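# Assemble the printed parts to match the reference card

## Task

Join the 3D-printed parts into the arrangement pictured on the instruction card (see show_instructions), so that it stays that way after the robot lets go.

## Robot and tools

Robot: two arms, left_arm and right_arm, each ending in an identical five-finger right hand. The two hands are therefore not mirror images, and every hand axis and number means the same on both. Fixed cameras are cam_high and cam_low; each arm also carries one camera, cam_left_wrist and cam_right_wrist. All images are 896x504.

Frames. The scene frame has its origin at table-top height, midway between the nominal arm bases, with +z up, +x out over the table and left_arm on the +y side. Left and right in the images do not follow these names. Each arm reports its hand pose and velocities in its own base frame. Both bases sit near the scene frame's axes, turned only slightly: left at about y +0.504, right at about y -0.566, both at z +0.247. Fixed cameras and the table use the scene frame. The hand point sits 0.05 m in front of the palm and 0.15 m out from the wrist face. Its +z runs along the straight fingers, +y points out of the palm, and +x runs across the palm away from the thumb. The fingertips extend 0.06 to 0.07 m past the point. With the palm facing down, the wrist can sit as much as 0.13 m below the point and can touch the table first. A bracket on the little-finger side can also strike things.

execute_actions(actions, cameras). actions is a list of actions. Each action is a table of up to 15 rows, one row per 1/30 s step, and a short table repeats its last row. Each row is one flat list of 28 numbers in [-1, 1] covering both arms, in this order:
- left dx, dy, dz, rx, ry, rz
- left little, ring, middle, index, thumb_bend, thumb_turn, force_limit, speed
- the same 14 numbers for the right arm
The six pose numbers are offsets, not poses. They are measured from that arm's Hand target as it stood when the action began, along the arm's own base axes, and every row counts from that same start. 1.0 equals 0.6 m or 180 degrees, and rx, ry, rz form a single rotation vector. Sending zeros re-commands the current Hand target. Finger targets run from +1 (open, straight) to -1 (curled). thumb_turn -1 places the thumb opposite the fingers, which is the position needed for grasping things about 0.035 to 0.065 m thick. force_limit scales from roughly 0 N at -1 to 10 N at +1 (15 N for the thumb motors). speed reaches full speed at +0.48. For a soft grip close at -0.94 or slower. No hand number means 'unchanged': to hold a hand as it is, resend its last executed eight numbers. Motors lock when they reach their target or the force limit. Only a new target restarts them.

move(target, speed, blend, stop_force, zero, blocking, cameras). target is either one 28-number row or a list of up to 15 rows. The offsets are counted from the Hand targets at the start of the move, never from the previous row. speed is in m/s, from 0.002 to 3.2 (default 0.25), either one value or one per target. blend is a corner radius in m, and 0 stops at each target. stop_force is in N, from 4 to 120, one value for both arms, and it ends an arm's path when that arm feels that much push against its travel. It is unreliable while the hand rotates. Leave it out when moving away from a contact. It cannot be combined with blocking=false. zero (default true) re-zeroes the force reading before the move. The result ends with a move: line giving the ending (done, off_target, moving, held, fault) and any limits, such as paced or held. An arm that is not named reached its pose within 3 mm and 2 degrees. Paths run straight, do not avoid obstacles, and are capped at 10 s. Avoid routing a path near an arm's own base.

wait(seconds 0 to 10) lets the scene run. stop brakes a running move. zoom_image(camera, region [x0,y0,x1,y1], at most 504 px square) enlarges part of the latest image. show_instructions shows the reference card. zero_wrist_force(arm) tares the wrist sensor. finished_scene ends the scene and cannot be undone.

Results. For each arm: end_effector_position (m), quat_wxyz and velocities in its base frame; Hand target (the last commanded pose after clipping, which is where the next offsets start); joint positions and torques; and wrist force and torque along the hand axes, plus the peak since the last reading. Hand readings are hand_measured, hand_stopped_by (moving, target, force, stalled, fault) and hand_load_n, each listed in the same six-motor order. A grip that has slipped shows up only as hand_load_n dropping to about 0. The hand point often stops a little short of its target, and waiting does not fix that: send the remaining distance as an offset. Commanded orientation is clipped to within 32 degrees of the measured one on each step.

Avoid the following:
- Any part falling or being left off the table, which fails the task.
- Dropping parts or releasing them while they move.
- Fast impacts or pushing past a firm contact. The arms are stiff. About 150 N of outside force, or joint torque reaching its limit (48 N m at the wrists), stops the arm for 10 s.
- Contact between the two arms, or one hand closing on the other.
- Holding loads or strained poses for long, which heats the motors. A MOTOR HOT warning appears at 70 °C, and 85 °C stops the arm.

Each tool is called after "Request:" in YAML: its name, and indented under it one key for each argument.

Reference images:

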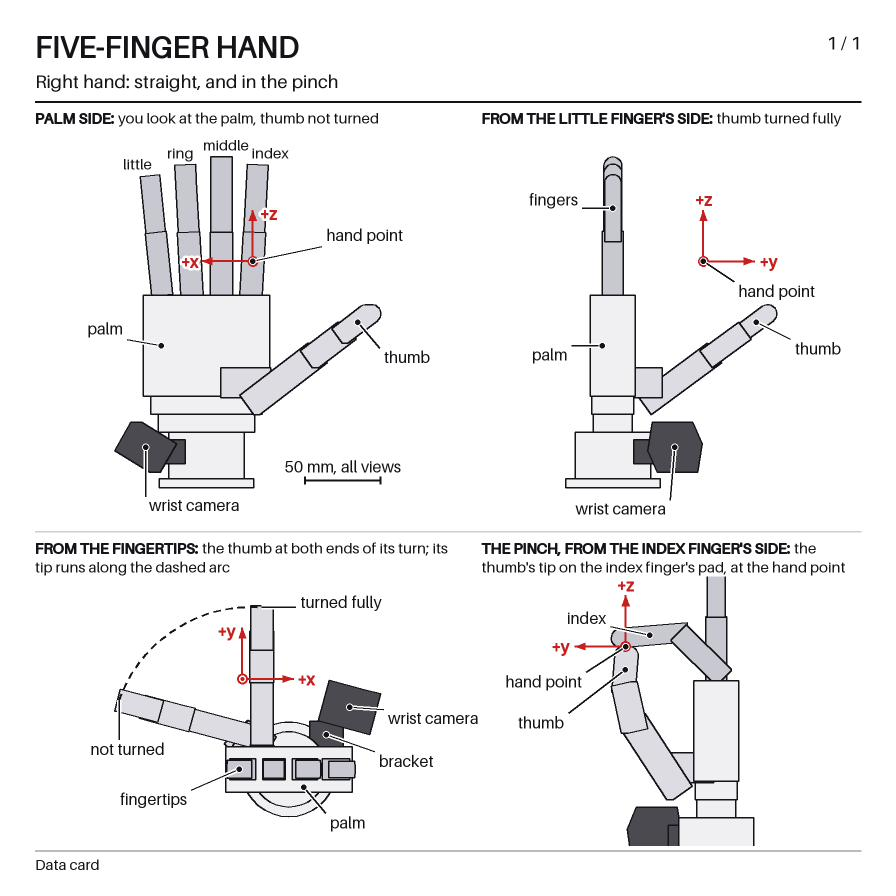

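## Session

I'll start by looking at the scene.

Request:
execute_actions:
  actions: []
  cameras: ["all"]

Request:
show_instructions:

Scene clock: 0.00 s.
left_arm: end_effector_position=(+0.8393, +0.4643, -0.0014) hand_measured=(+1.000, +1.000, +1.000, +1.000, +1.000, +1.000) hand_load_n=(+0.0, +0.0, +0.0, +0.0, +0.0, -0.5) hand_stopped_by=(target, target, target, target, target, target) hand_force_limit=0.00 hand_speed=-0.80 end_effector_quat_wxyz=(-0.552, +0.764, -0.128, +0.309) | right_arm: end_effector_position=(+0.7728, +0.0518, +0.0741) hand_measured=(+1.000, +1.000, +1.000, +1.000, +1.000, +1.000) hand_load_n=(+0.0, +0.0, +0.0, +0.0, +0.0, +0.0) hand_stopped_by=(target, target, target, target, target, target) hand_force_limit=0.00 hand_speed=-0.80 end_effector_quat_wxyz=(-0.207, -0.398, +0.826, -0.342)
Joint positions: left_arm=[0.129 -0.909 1.765 -0.581 0.825 -3.674] | right_arm=[0.036 -0.718 1.275 1.155 2.384 -2.372]
Joint velocities: within noise
Joint torques (N m): no reading
Wrist force (N): no reading
Wrist torque (N m): no reading
Wrist force, peak (N): no reading
Hand target: left_arm +0.8393, +0.4643, -0.0014; -0.552, +0.764, -0.128, +0.309 | right_arm +0.7728, +0.0518, +0.0741; -0.207, -0.398, +0.826, -0.342

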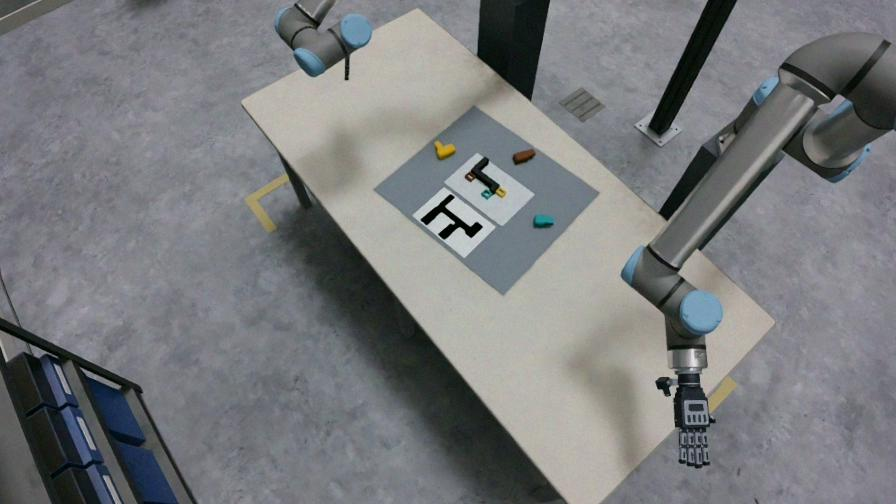

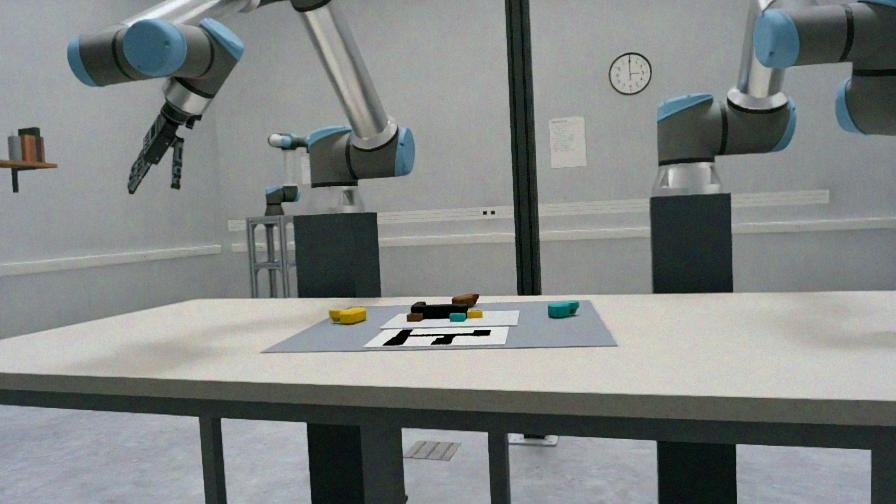

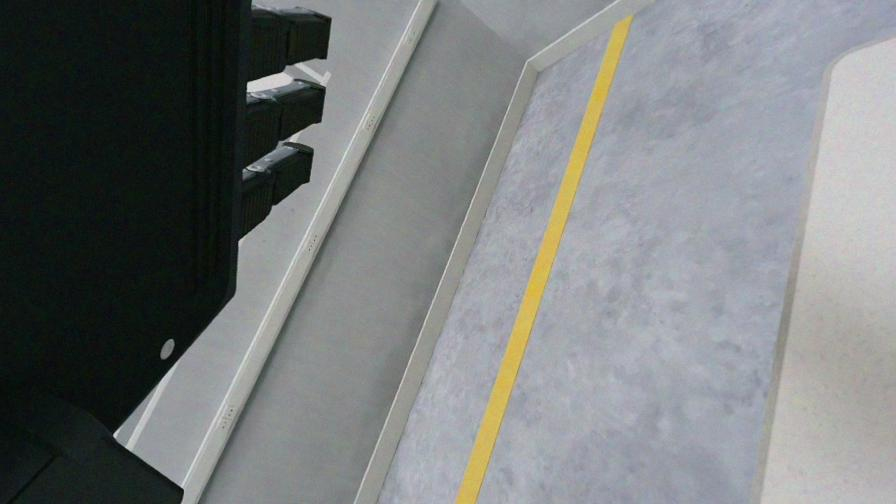

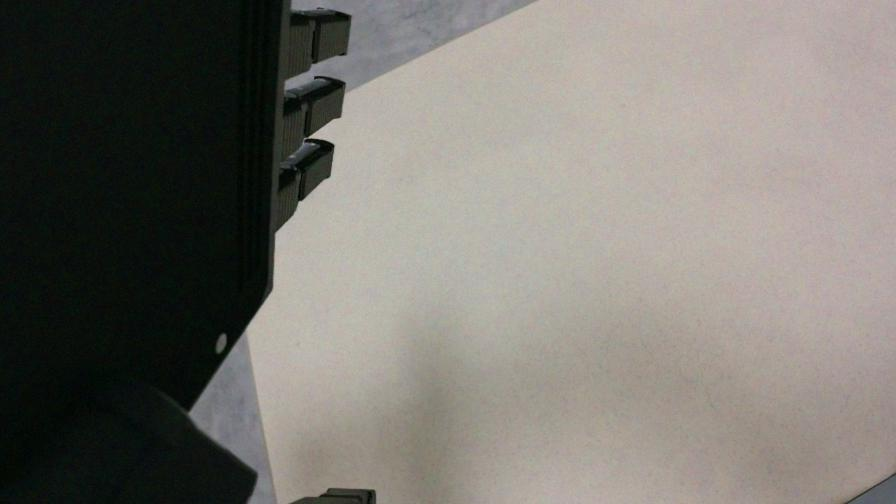

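Reference images for this scene: FIVE-FINGER HAND page 1.

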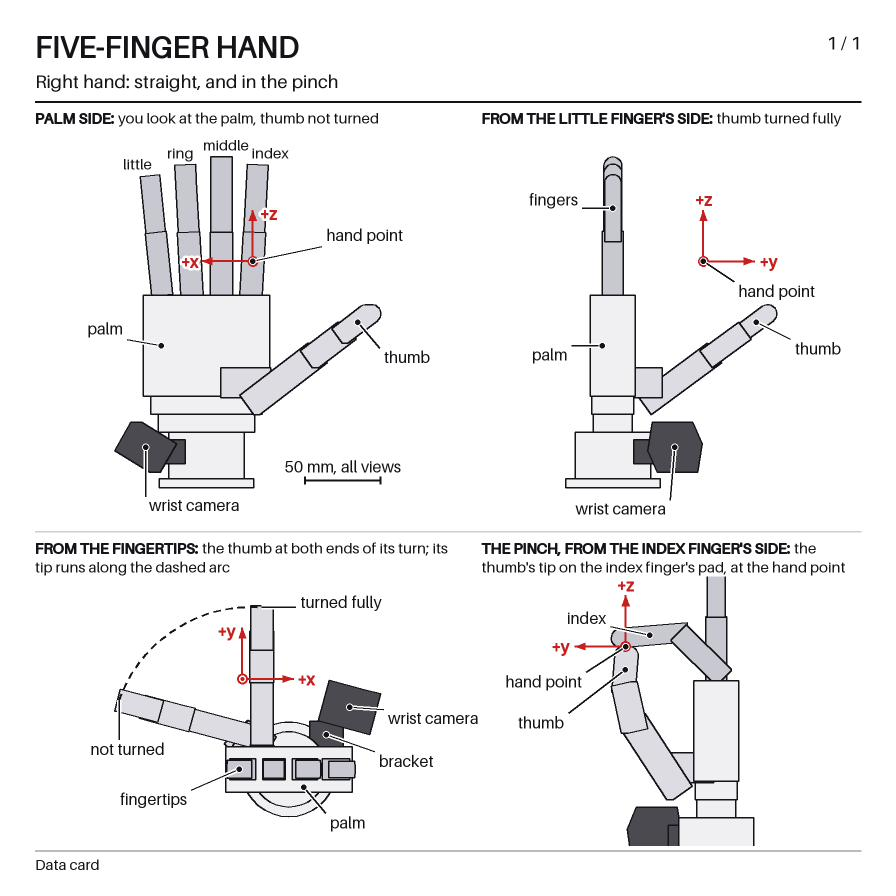

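Request:
zoom_image:
  camera: "cam_high"
  region: [360, 100, 610, 300]

Request:
zoom_image:
  camera: "cam_high"
  region: [430, 140, 550, 260]

Request:
zoom_image:
  camera: "cam_low"
  region: [250, 280, 630, 360]

Scaled by 2.016.

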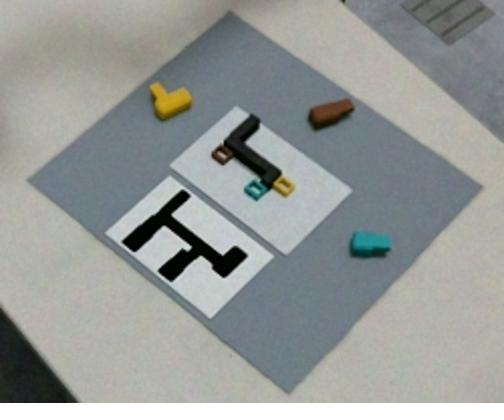

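Scaled by 4.200.

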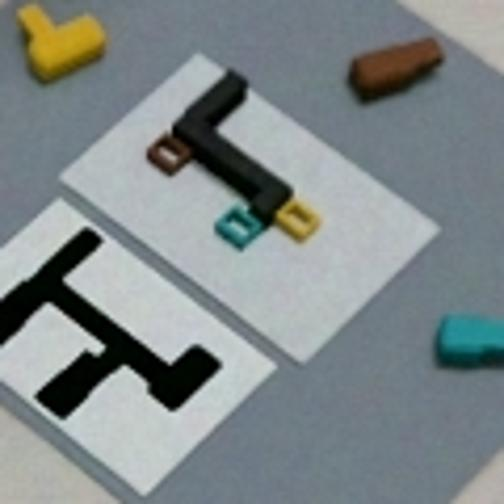

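Scaled by 1.326.

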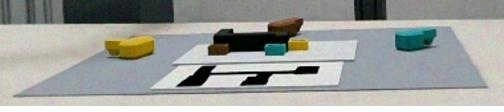

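Request:
move:
  target: [0,0,0,0,0,0,1,1,1,1,1,1,0,-0.8,-0.605,0.537,0.06,0.26,-0.025,0,1,1,1,1,1,1,0,-0.8]
  speed: 0.45
  cameras: ["all"]

Scene clock: 5.23 s.
left_arm: end_effector_position=(+0.8393, +0.4643, -0.0014) hand_measured=(+1.000, +1.000, +1.000, +1.000, +1.000, +1.000) hand_load_n=(+0.0, +0.0, +0.0, +0.0, +0.0, +0.0) hand_stopped_by=(target, target, target, target, target, target) hand_force_limit=0.00 hand_speed=-0.80 end_effector_quat_wxyz=(-0.552, +0.764, -0.128, +0.309) | right_arm: end_effector_position=(+0.4099, +0.3738, +0.1100) hand_measured=(+1.000, +1.000, +1.000, +1.000, +1.000, +1.000) hand_load_n=(+0.0, +0.0, +0.0, +0.0, +0.0, +0.0) hand_stopped_by=(target, target, target, target, target, target) hand_force_limit=0.00 hand_speed=-0.80 end_effector_quat_wxyz=(-0.001, -0.434, +0.901, -0.001)
Joint positions: left_arm=[0.129 -0.909 1.765 -0.581 0.825 -3.674] | right_arm=[0.291 -1.232 1.963 0.841 1.573 -2.178]
Joint torques (N m): left_arm=[1.54 -84.91 -26.44 -0.73 -0.61 -0.37] | right_arm=[21.36 -67.35 -15.32 1.94 -1.83 4.34]
Wrist force (N): left_arm=[0.2 0.2 0.4] | right_arm=[0.3 -0.1 -0.3]
Wrist torque (N m): left_arm=[0.01 -0.03 0.02] | right_arm=[-0.14 -0.21 0.06]
Wrist force, peak (N): left_arm=[0.2 0.3 0.7] | right_arm=[1.0 2.1 -0.1]
Hand target: left_arm +0.8393, +0.4643, -0.0014; -0.552, +0.764, -0.128, +0.309 | right_arm +0.4098, +0.3740, +0.1101; -0.001, -0.434, +0.901, -0.001
Off the commanded pose: left_arm 0.000 m, 0 deg | right_arm 0.000 m, 0 deg.
move: done

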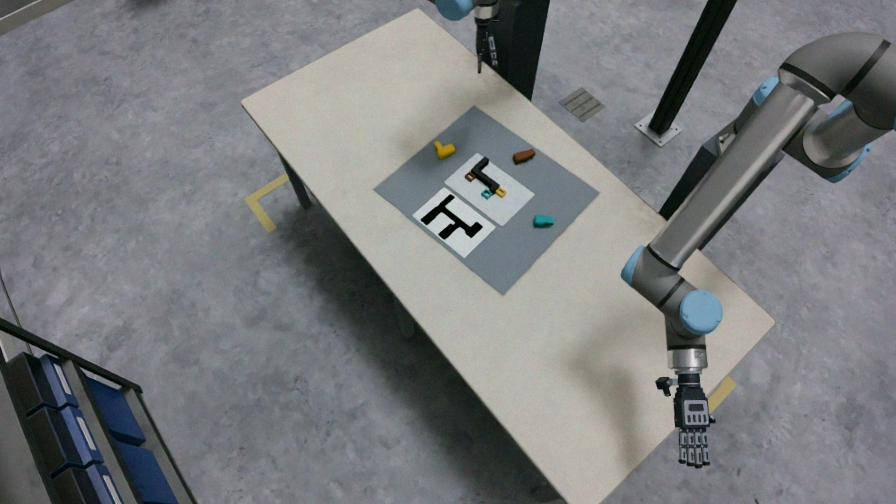

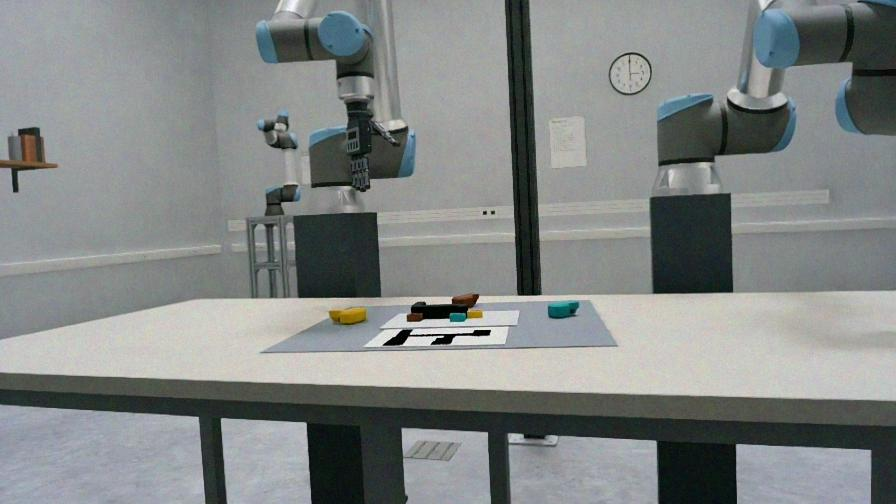

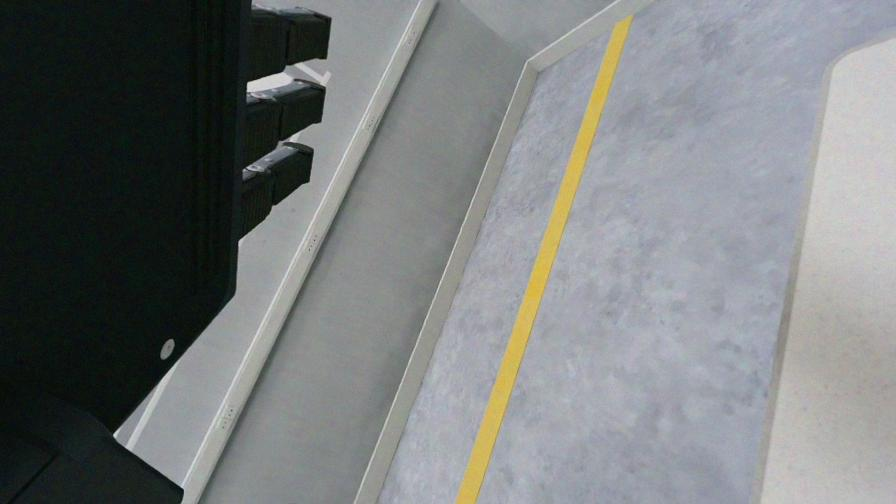

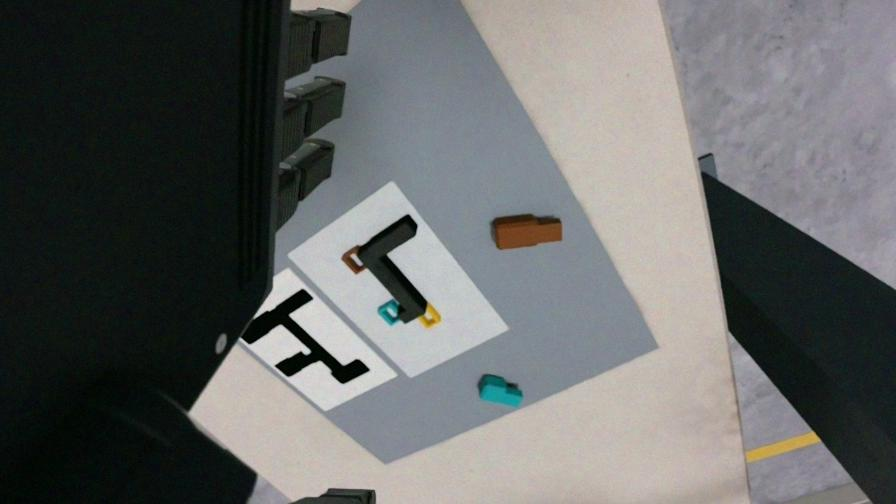

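Request:
zoom_image:
  camera: "cam_right_wrist"
  region: [230, 170, 530, 420]

Request:
zoom_image:
  camera: "cam_right_wrist"
  region: [480, 200, 580, 260]

Request:
zoom_image:
  camera: "cam_right_wrist"
  region: [330, 205, 450, 335]

Request:
zoom_image:
  camera: "cam_right_wrist"
  region: [460, 360, 540, 420]

Scaled by 1.680.

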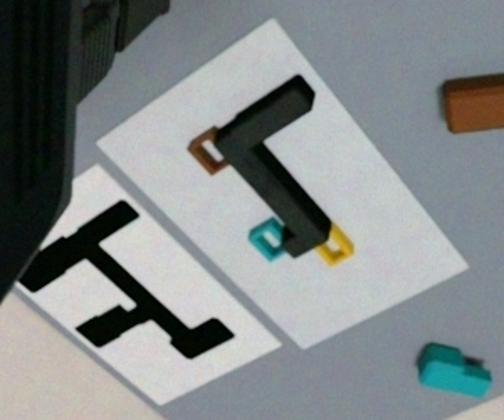

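Scaled by 5.040.

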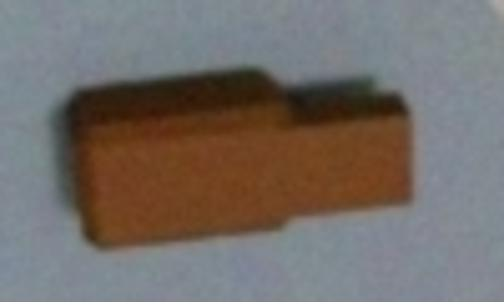

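Scaled by 3.877.

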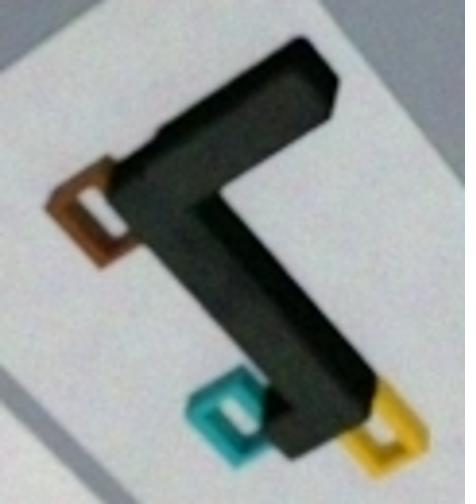

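Scaled by 6.300.

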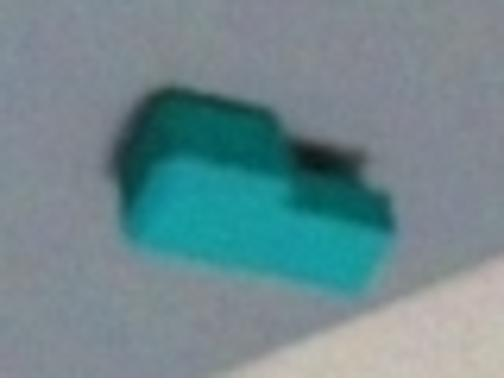

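Request:
zoom_image:
  camera: "cam_low"
  region: [320, 295, 380, 330]

Request:
zoom_image:
  camera: "cam_low"
  region: [400, 288, 490, 328]

Request:
zoom_image:
  camera: "cam_low"
  region: [540, 295, 590, 325]

Request:
zoom_image:
  camera: "cam_high"
  region: [425, 130, 465, 165]

Request:
zoom_image:
  camera: "cam_high"
  region: [505, 140, 545, 170]

Request:
zoom_image:
  camera: "cam_high"
  region: [525, 205, 565, 235]

Scaled by 8.400.

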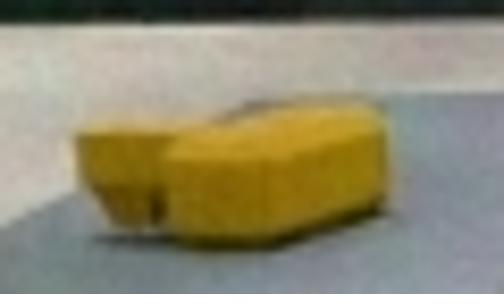

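Scaled by 5.600.

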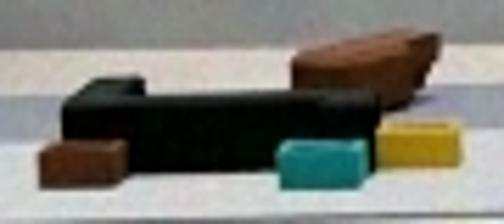

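Scaled by 10.080.

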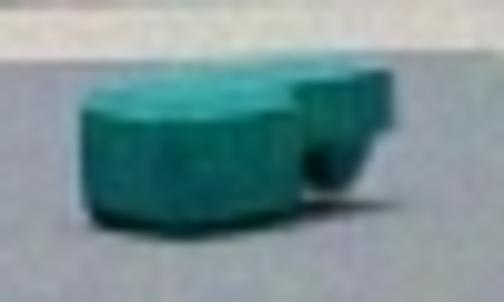

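Scaled by 12.600.

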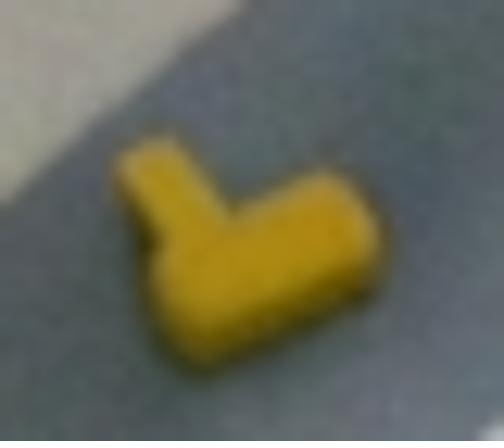

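Scaled by 12.600.

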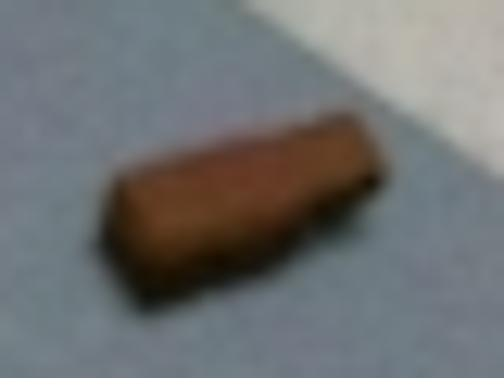

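Scaled by 12.600.

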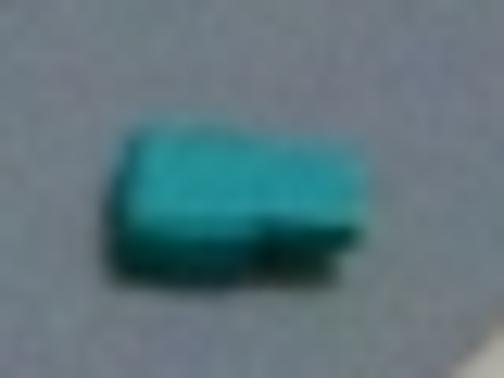

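Request:
move:
  target: [-0.30,-0.85,0.10,-0.462,0.0706,-0.0876,1,1,1,1,1,1,0,-0.8,-0.094,0.387,-0.378,0.0836,-0.2971,0.5632,1,1,0.3,0.3,0.8,-1,0,0]
  speed: 0.5
  cameras: ["all"]

Scene clock: 22.77 s.
left_arm: end_effector_position=(+0.6593, -0.0455, +0.0586) hand_measured=(+1.000, +1.000, +1.000, +1.000, +1.000, +1.000) hand_load_n=(+0.0, +0.0, +0.0, +0.0, +0.0, +0.0) hand_stopped_by=(target, target, target, target, target, target) hand_force_limit=0.00 hand_speed=-0.80 end_effector_quat_wxyz=(+0.150, +0.940, -0.041, +0.304) | right_arm: end_effector_position=(+0.3534, +0.6061, -0.1167) hand_measured=(+1.000, +1.000, +0.300, +0.300, +0.800, -1.000) hand_load_n=(+0.0, +0.0, +0.0, +0.0, +0.0, +0.0) hand_stopped_by=(target, target, target, target, target, target) hand_force_limit=0.00 hand_speed=0.00 end_effector_quat_wxyz=(-0.401, +0.900, -0.159, +0.072)
Joint positions: left_arm=[-0.149 -1.199 2.001 0.108 1.794 -4.85] | right_arm=[0.618 -0.98 2.053 -0.243 1.137 -3.574]
Joint torques (N m): left_arm=[-10.47 -78.38 -19.75 -1.42 3.73 -3.39] | right_arm=[16.18 -49.39 -21.71 -0.51 -2.44 -4.09]
Wrist force (N): left_arm=[-0.6 -1.2 0.5] | right_arm=[0.1 0.3 0.4]
Wrist torque (N m): left_arm=[0.00 0.03 0.07] | right_arm=[0.13 -0.22 0.19]
Wrist force, peak (N): left_arm=[-0.5 -1.4 0.7] | right_arm=[1.0 -0.3 -0.7]
Hand target: left_arm +0.6593, -0.0457, +0.0586; +0.151, +0.940, -0.041, +0.304 | right_arm +0.3534, +0.6062, -0.1167; -0.401, +0.900, -0.158, +0.072
Off the commanded pose: left_arm 0.000 m, 0 deg | right_arm 0.000 m, 0 deg.
move: done

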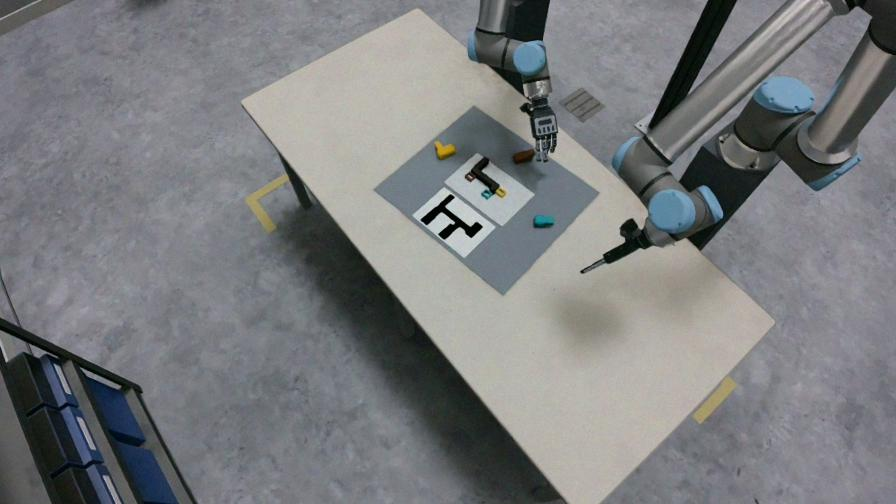

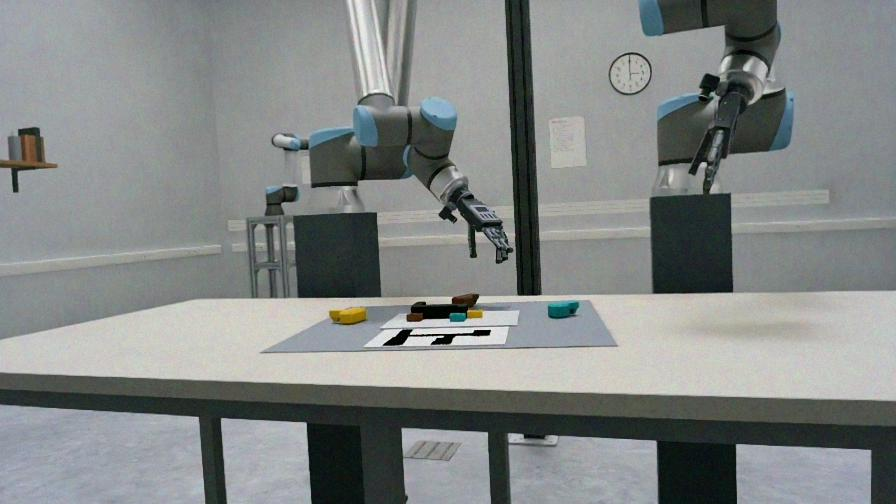

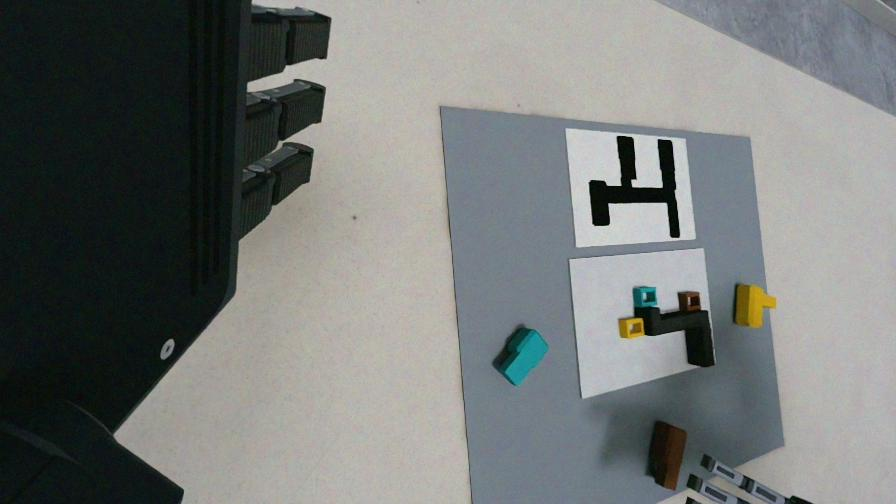

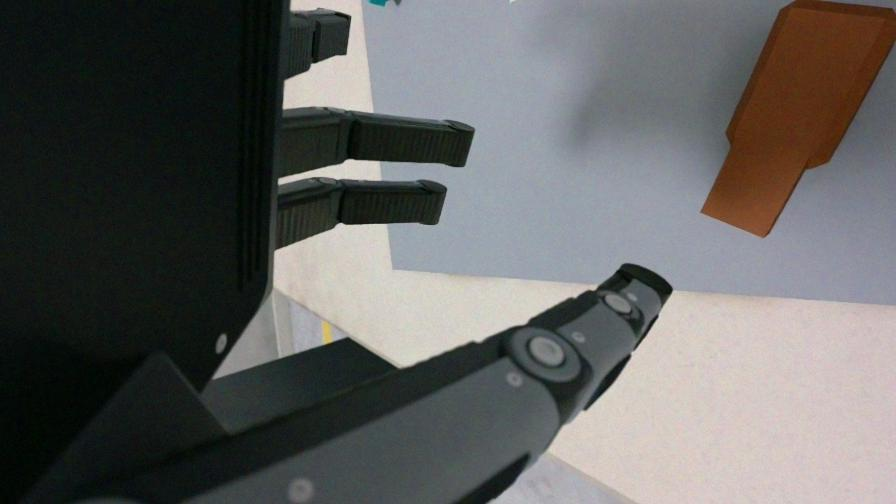

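Request:
zoom_image:
  camera: "cam_left_wrist"
  region: [560, 240, 800, 400]

Request:
zoom_image:
  camera: "cam_left_wrist"
  region: [560, 120, 710, 250]

Request:
zoom_image:
  camera: "cam_left_wrist"
  region: [630, 400, 730, 504]

Request:
zoom_image:
  camera: "cam_right_wrist"
  region: [392, 0, 896, 320]

Scaled by 2.100.

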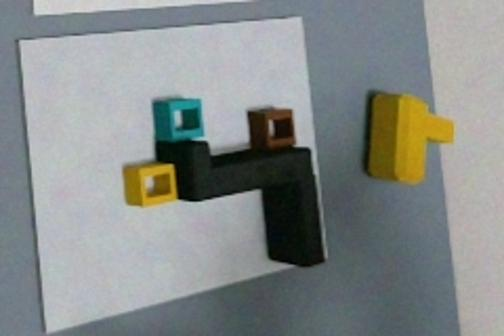

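Scaled by 3.360.

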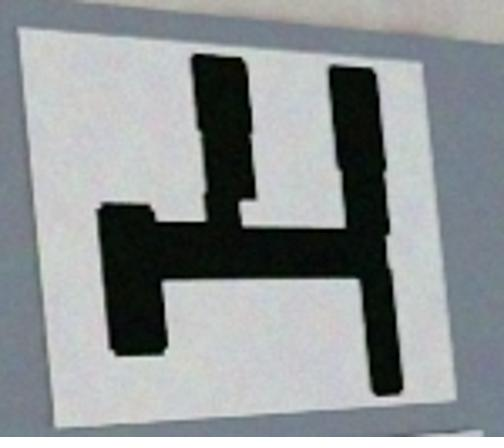

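Scaled by 4.846.

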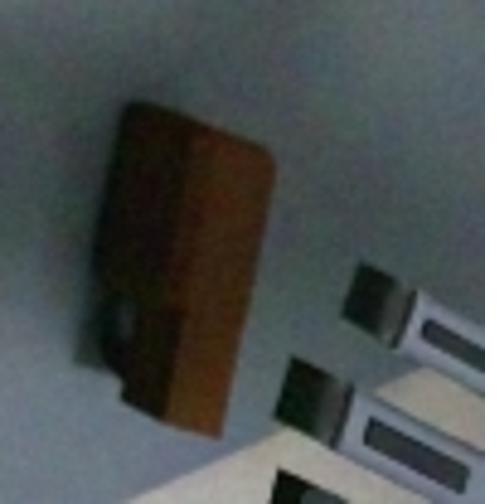

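Scaled by 1.000.

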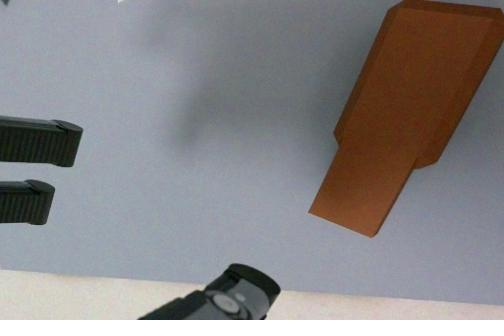

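Request:
move:
  target: [-0.06,-0.10,-0.05,-0.1155,0.0176,-0.0219,1,1,1,1,1,1,0,-0.8,0.0923,-0.0922,-0.0833,0,0,0,1,1,0.3,0.3,0.8,-1,0,0]
  speed: 0.3
  cameras: ["cam_left_wrist","cam_right_wrist","cam_low"]

Scene clock: 31.20 s.
left_arm: end_effector_position=(+0.6233, -0.1056, +0.0286) hand_measured=(+1.000, +1.000, +1.000, +1.000, +1.000, +1.000) hand_load_n=(+0.0, +0.0, +0.0, +0.0, +0.0, +0.0) hand_stopped_by=(target, target, target, target, target, target) hand_force_limit=0.00 hand_speed=-0.80 end_effector_quat_wxyz=(+0.329, +0.903, -0.014, +0.275) | right_arm: end_effector_position=(+0.4087, +0.5509, -0.1667) hand_measured=(+1.000, +1.000, +0.300, +0.300, +0.800, -1.000) hand_load_n=(+0.0, +0.0, +0.0, +0.0, +0.0, +0.0) hand_stopped_by=(target, target, target, target, target, target) hand_force_limit=0.00 hand_speed=0.00 end_effector_quat_wxyz=(-0.401, +0.900, -0.158, +0.072)
Joint positions: left_arm=[-0.128 -1.101 2.065 -0.119 2.135 -5.029] | right_arm=[0.473 -0.891 2.053 -0.276 1.041 -3.698]
Joint torques (N m): left_arm=[-5.65 -49.83 -13.93 -1.48 4.82 -3.47] | right_arm=[-22.58 -51.19 -18.7 0.46 -2.26 -3.37]
Wrist force (N): left_arm=[-0.1 -1.8 0.2] | right_arm=[0.5 0.0 0.1]
Wrist torque (N m): left_arm=[-0.08 -0.05 0.11] | right_arm=[0.11 -0.27 0.20]
Wrist force, peak (N): left_arm=[-0.6 -1.9 0.6] | right_arm=[1.1 0.8 0.2]
Hand target: left_arm +0.6233, -0.1057, +0.0286; +0.329, +0.903, -0.014, +0.275 | right_arm +0.4087, +0.5509, -0.1667; -0.401, +0.900, -0.158, +0.072
Off the commanded pose: left_arm 0.000 m, 0 deg | right_arm 0.000 m, 0 deg.
move: done
Images, in order (width x height): cam_low 896x504, cam_left_wrist 896x504, cam_right_wrist 896x504.

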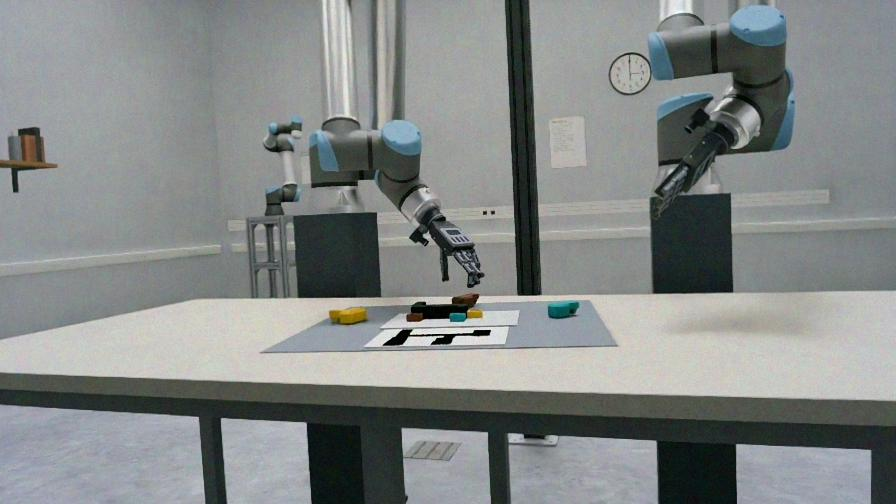

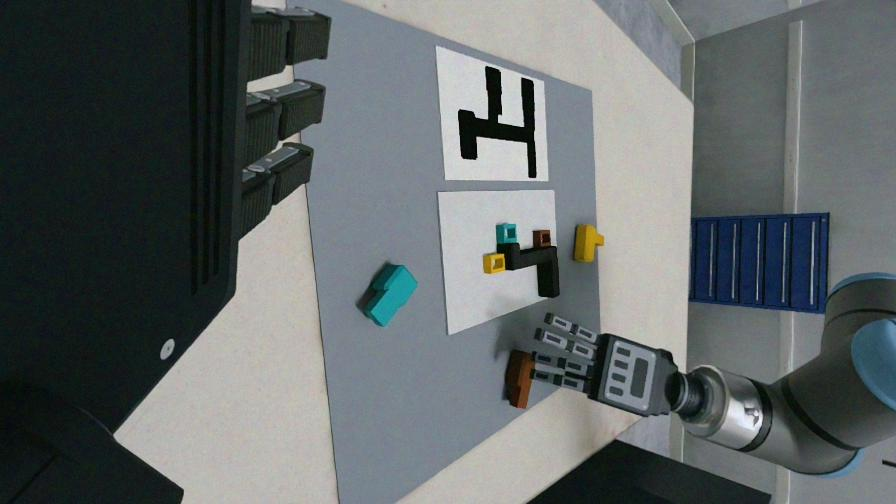

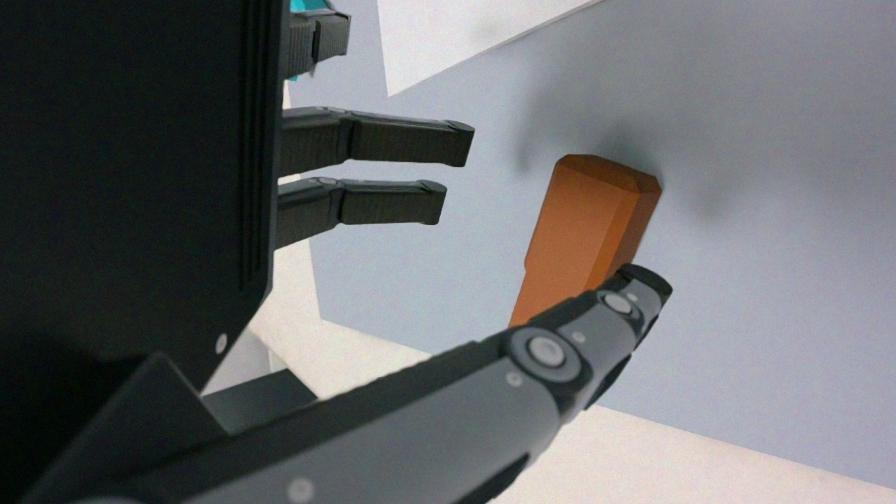

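Request:
zoom_image:
  camera: "cam_left_wrist"
  region: [460, 180, 640, 420]

Request:
zoom_image:
  camera: "cam_left_wrist"
  region: [430, 180, 620, 330]

Request:
zoom_image:
  camera: "cam_right_wrist"
  region: [420, 100, 720, 360]

Scaled by 2.100.

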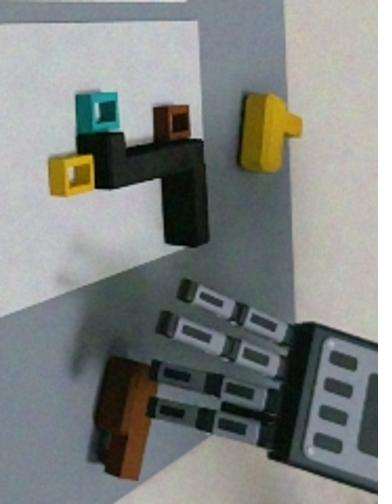

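Scaled by 2.653.

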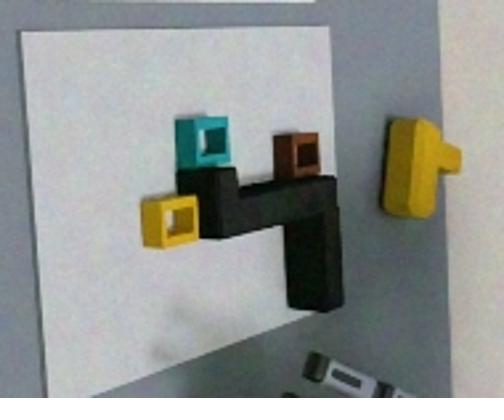

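Scaled by 1.680.

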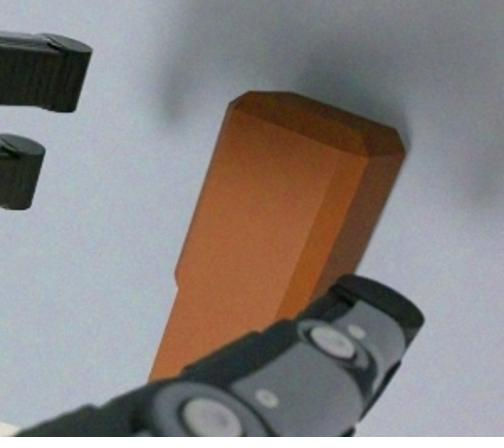

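Request:
move:
  target: [0,0,0,0,0,0,1,1,1,1,1,1,0,-0.8,-0.0045,0.0265,-0.0822,0,0,0,1,1,0.3,0.3,0.8,-1,0,0]
  speed: 0.12
  stop_force: 10
  cameras: ["cam_left_wrist","cam_right_wrist"]

Scene clock: 35.37 s.
left_arm: end_effector_position=(+0.6233, -0.1057, +0.0286) hand_measured=(+1.000, +1.000, +1.000, +1.000, +1.000, +1.000) hand_load_n=(+0.0, +0.0, +0.0, +0.0, +0.0, +0.0) hand_stopped_by=(target, target, target, target, target, target) hand_force_limit=0.00 hand_speed=-0.80 end_effector_quat_wxyz=(+0.329, +0.903, -0.014, +0.275) | right_arm: end_effector_position=(+0.4060, +0.5668, -0.2160) hand_measured=(+1.000, +1.000, +0.300, +0.300, +0.800, -1.000) hand_load_n=(+0.0, +0.0, +0.0, +0.0, +0.0, +0.0) hand_stopped_by=(target, target, target, target, target, target) hand_force_limit=0.00 hand_speed=0.00 end_effector_quat_wxyz=(-0.401, +0.900, -0.158, +0.072)
Joint positions: left_arm=[-0.128 -1.101 2.065 -0.119 2.135 -5.029] | right_arm=[0.502 -0.803 2.024 -0.348 1.06 -3.672]
Joint torques (N m): left_arm=[-7.73 -50.62 -13.77 -1.68 4.6 -3.45] | right_arm=[17.06 -55.94 -17.42 0 1.65 3.77]
Wrist force (N): left_arm=[-0.5 -1.7 0.5] | right_arm=[0.5 0.2 0.1]
Wrist torque (N m): left_arm=[-0.08 0.01 0.09] | right_arm=[0.14 -0.27 0.02]
Wrist force, peak (N): left_arm=[-0.1 -2.0 0.5] | right_arm=[1.0 -0.1 -0.8]
Hand target: left_arm +0.6233, -0.1057, +0.0286; +0.329, +0.903, -0.014, +0.275 | right_arm +0.4060, +0.5668, -0.2160; -0.401, +0.900, -0.158, +0.072
Off the commanded pose: left_arm 0.000 m, 0 deg | right_arm 0.000 m, 0 deg.
move: done
Images, in order (width x height): cam_left_wrist 896x504, cam_right_wrist 896x504.

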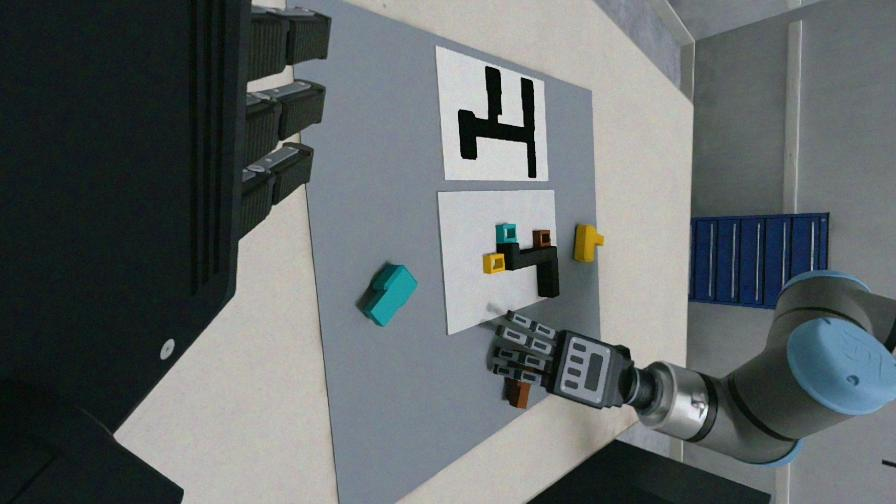

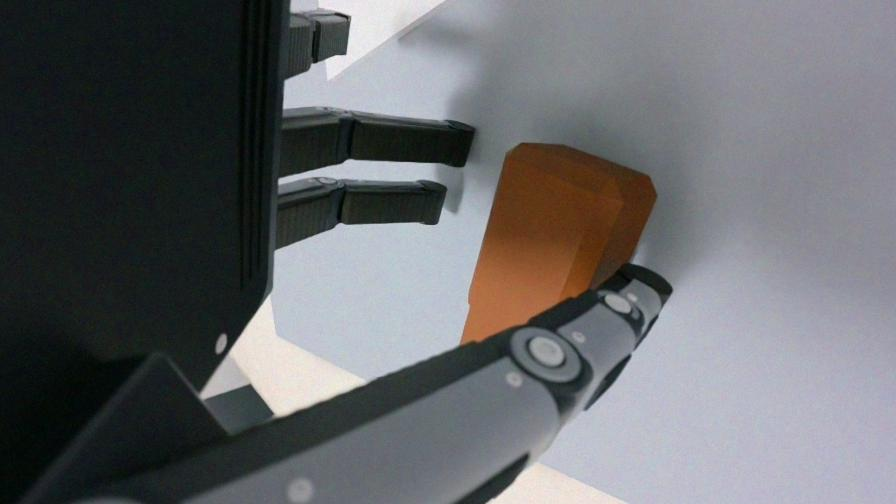

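Request:
move:
  target: [0,0,0,0,0,0,1,1,1,1,1,1,0,-0.8,0,0,0,0,0,0,1,1,-0.6,-0.6,0.8,-1,0,-0.85]
  cameras: ["cam_left_wrist","cam_right_wrist"]

Scene clock: 37.23 s.
left_arm: end_effector_position=(+0.6233, -0.1057, +0.0286) hand_measured=(+1.000, +1.000, +1.000, +1.000, +1.000, +1.000) hand_load_n=(+0.0, +0.0, +0.0, +0.0, +0.0, -0.5) hand_stopped_by=(target, target, target, target, target, target) hand_force_limit=0.00 hand_speed=-0.80 end_effector_quat_wxyz=(+0.329, +0.903, -0.014, +0.275) | right_arm: end_effector_position=(+0.4060, +0.5668, -0.2160) hand_measured=(+1.000, +1.000, -0.170, -0.240, +0.802, -1.000) hand_load_n=(+0.0, +0.0, +2.0, +8.0, +10.5, +0.5) hand_stopped_by=(target, target, force, force, target, target) hand_force_limit=0.00 hand_speed=-0.85 end_effector_quat_wxyz=(-0.401, +0.900, -0.158, +0.072)
Joint positions: left_arm=[-0.128 -1.101 2.065 -0.119 2.135 -5.029] | right_arm=[0.502 -0.803 2.024 -0.348 1.06 -3.672]
Joint torques (N m): left_arm=[-8.56 -50.85 -13.53 -1.46 4.75 -3.29] | right_arm=[15.24 -53.9 -16.54 0.44 1.29 3.79]
Wrist force (N): left_arm=[0.0 -2.0 0.1] | right_arm=[-0.2 -1.6 -2.3]
Wrist torque (N m): left_arm=[-0.10 -0.05 0.11] | right_arm=[0.05 -0.18 -0.02]
Wrist force, peak (N): left_arm=[-0.2 -2.1 0.4] | right_arm=[-0.1 -1.9 -2.3]
Hand target: left_arm +0.6233, -0.1057, +0.0286; +0.329, +0.903, -0.014, +0.275 | right_arm +0.4060, +0.5668, -0.2160; -0.401, +0.900, -0.158, +0.072
Off the commanded pose: left_arm 0.000 m, 0 deg | right_arm 0.000 m, 0 deg.
move: done
Images, in order (width x height): cam_left_wrist 896x504, cam_right_wrist 896x504.

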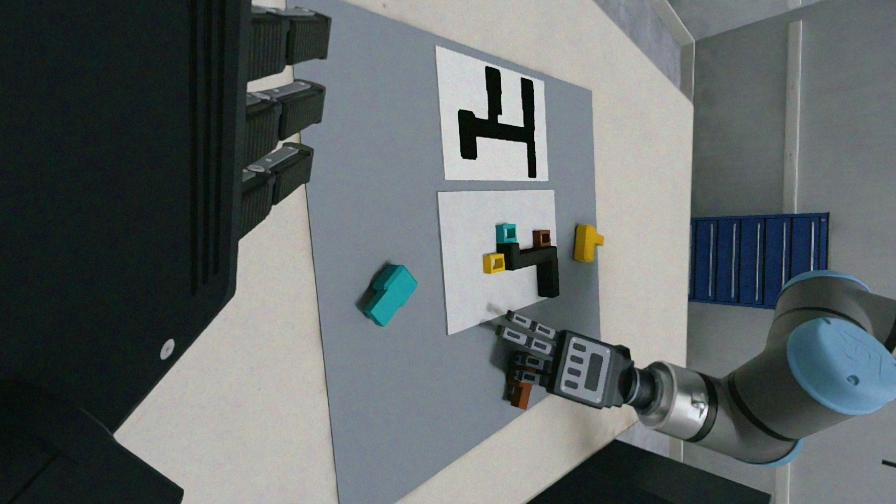

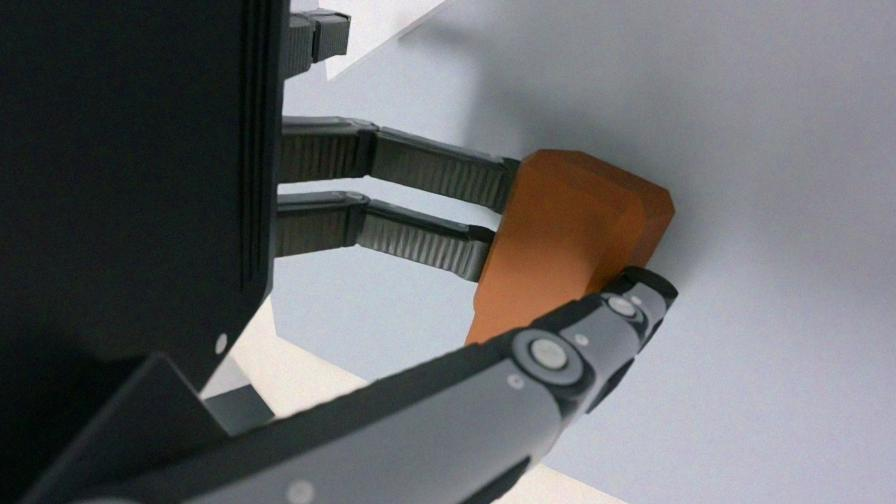

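Request:
zoom_image:
  camera: "cam_right_wrist"
  region: [420, 100, 720, 360]

Request:
zoom_image:
  camera: "cam_left_wrist"
  region: [460, 180, 640, 420]

Scaled by 1.680.

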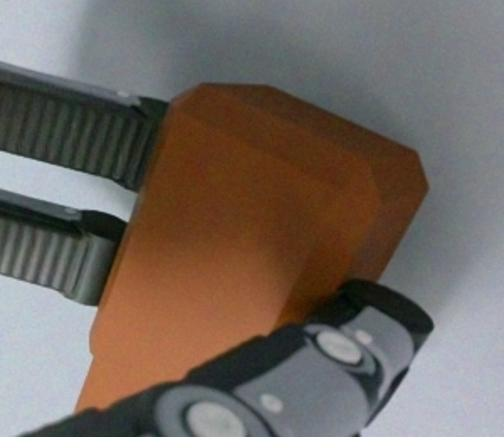

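Scaled by 2.100.

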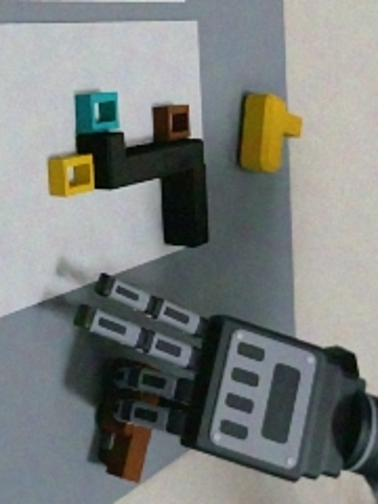

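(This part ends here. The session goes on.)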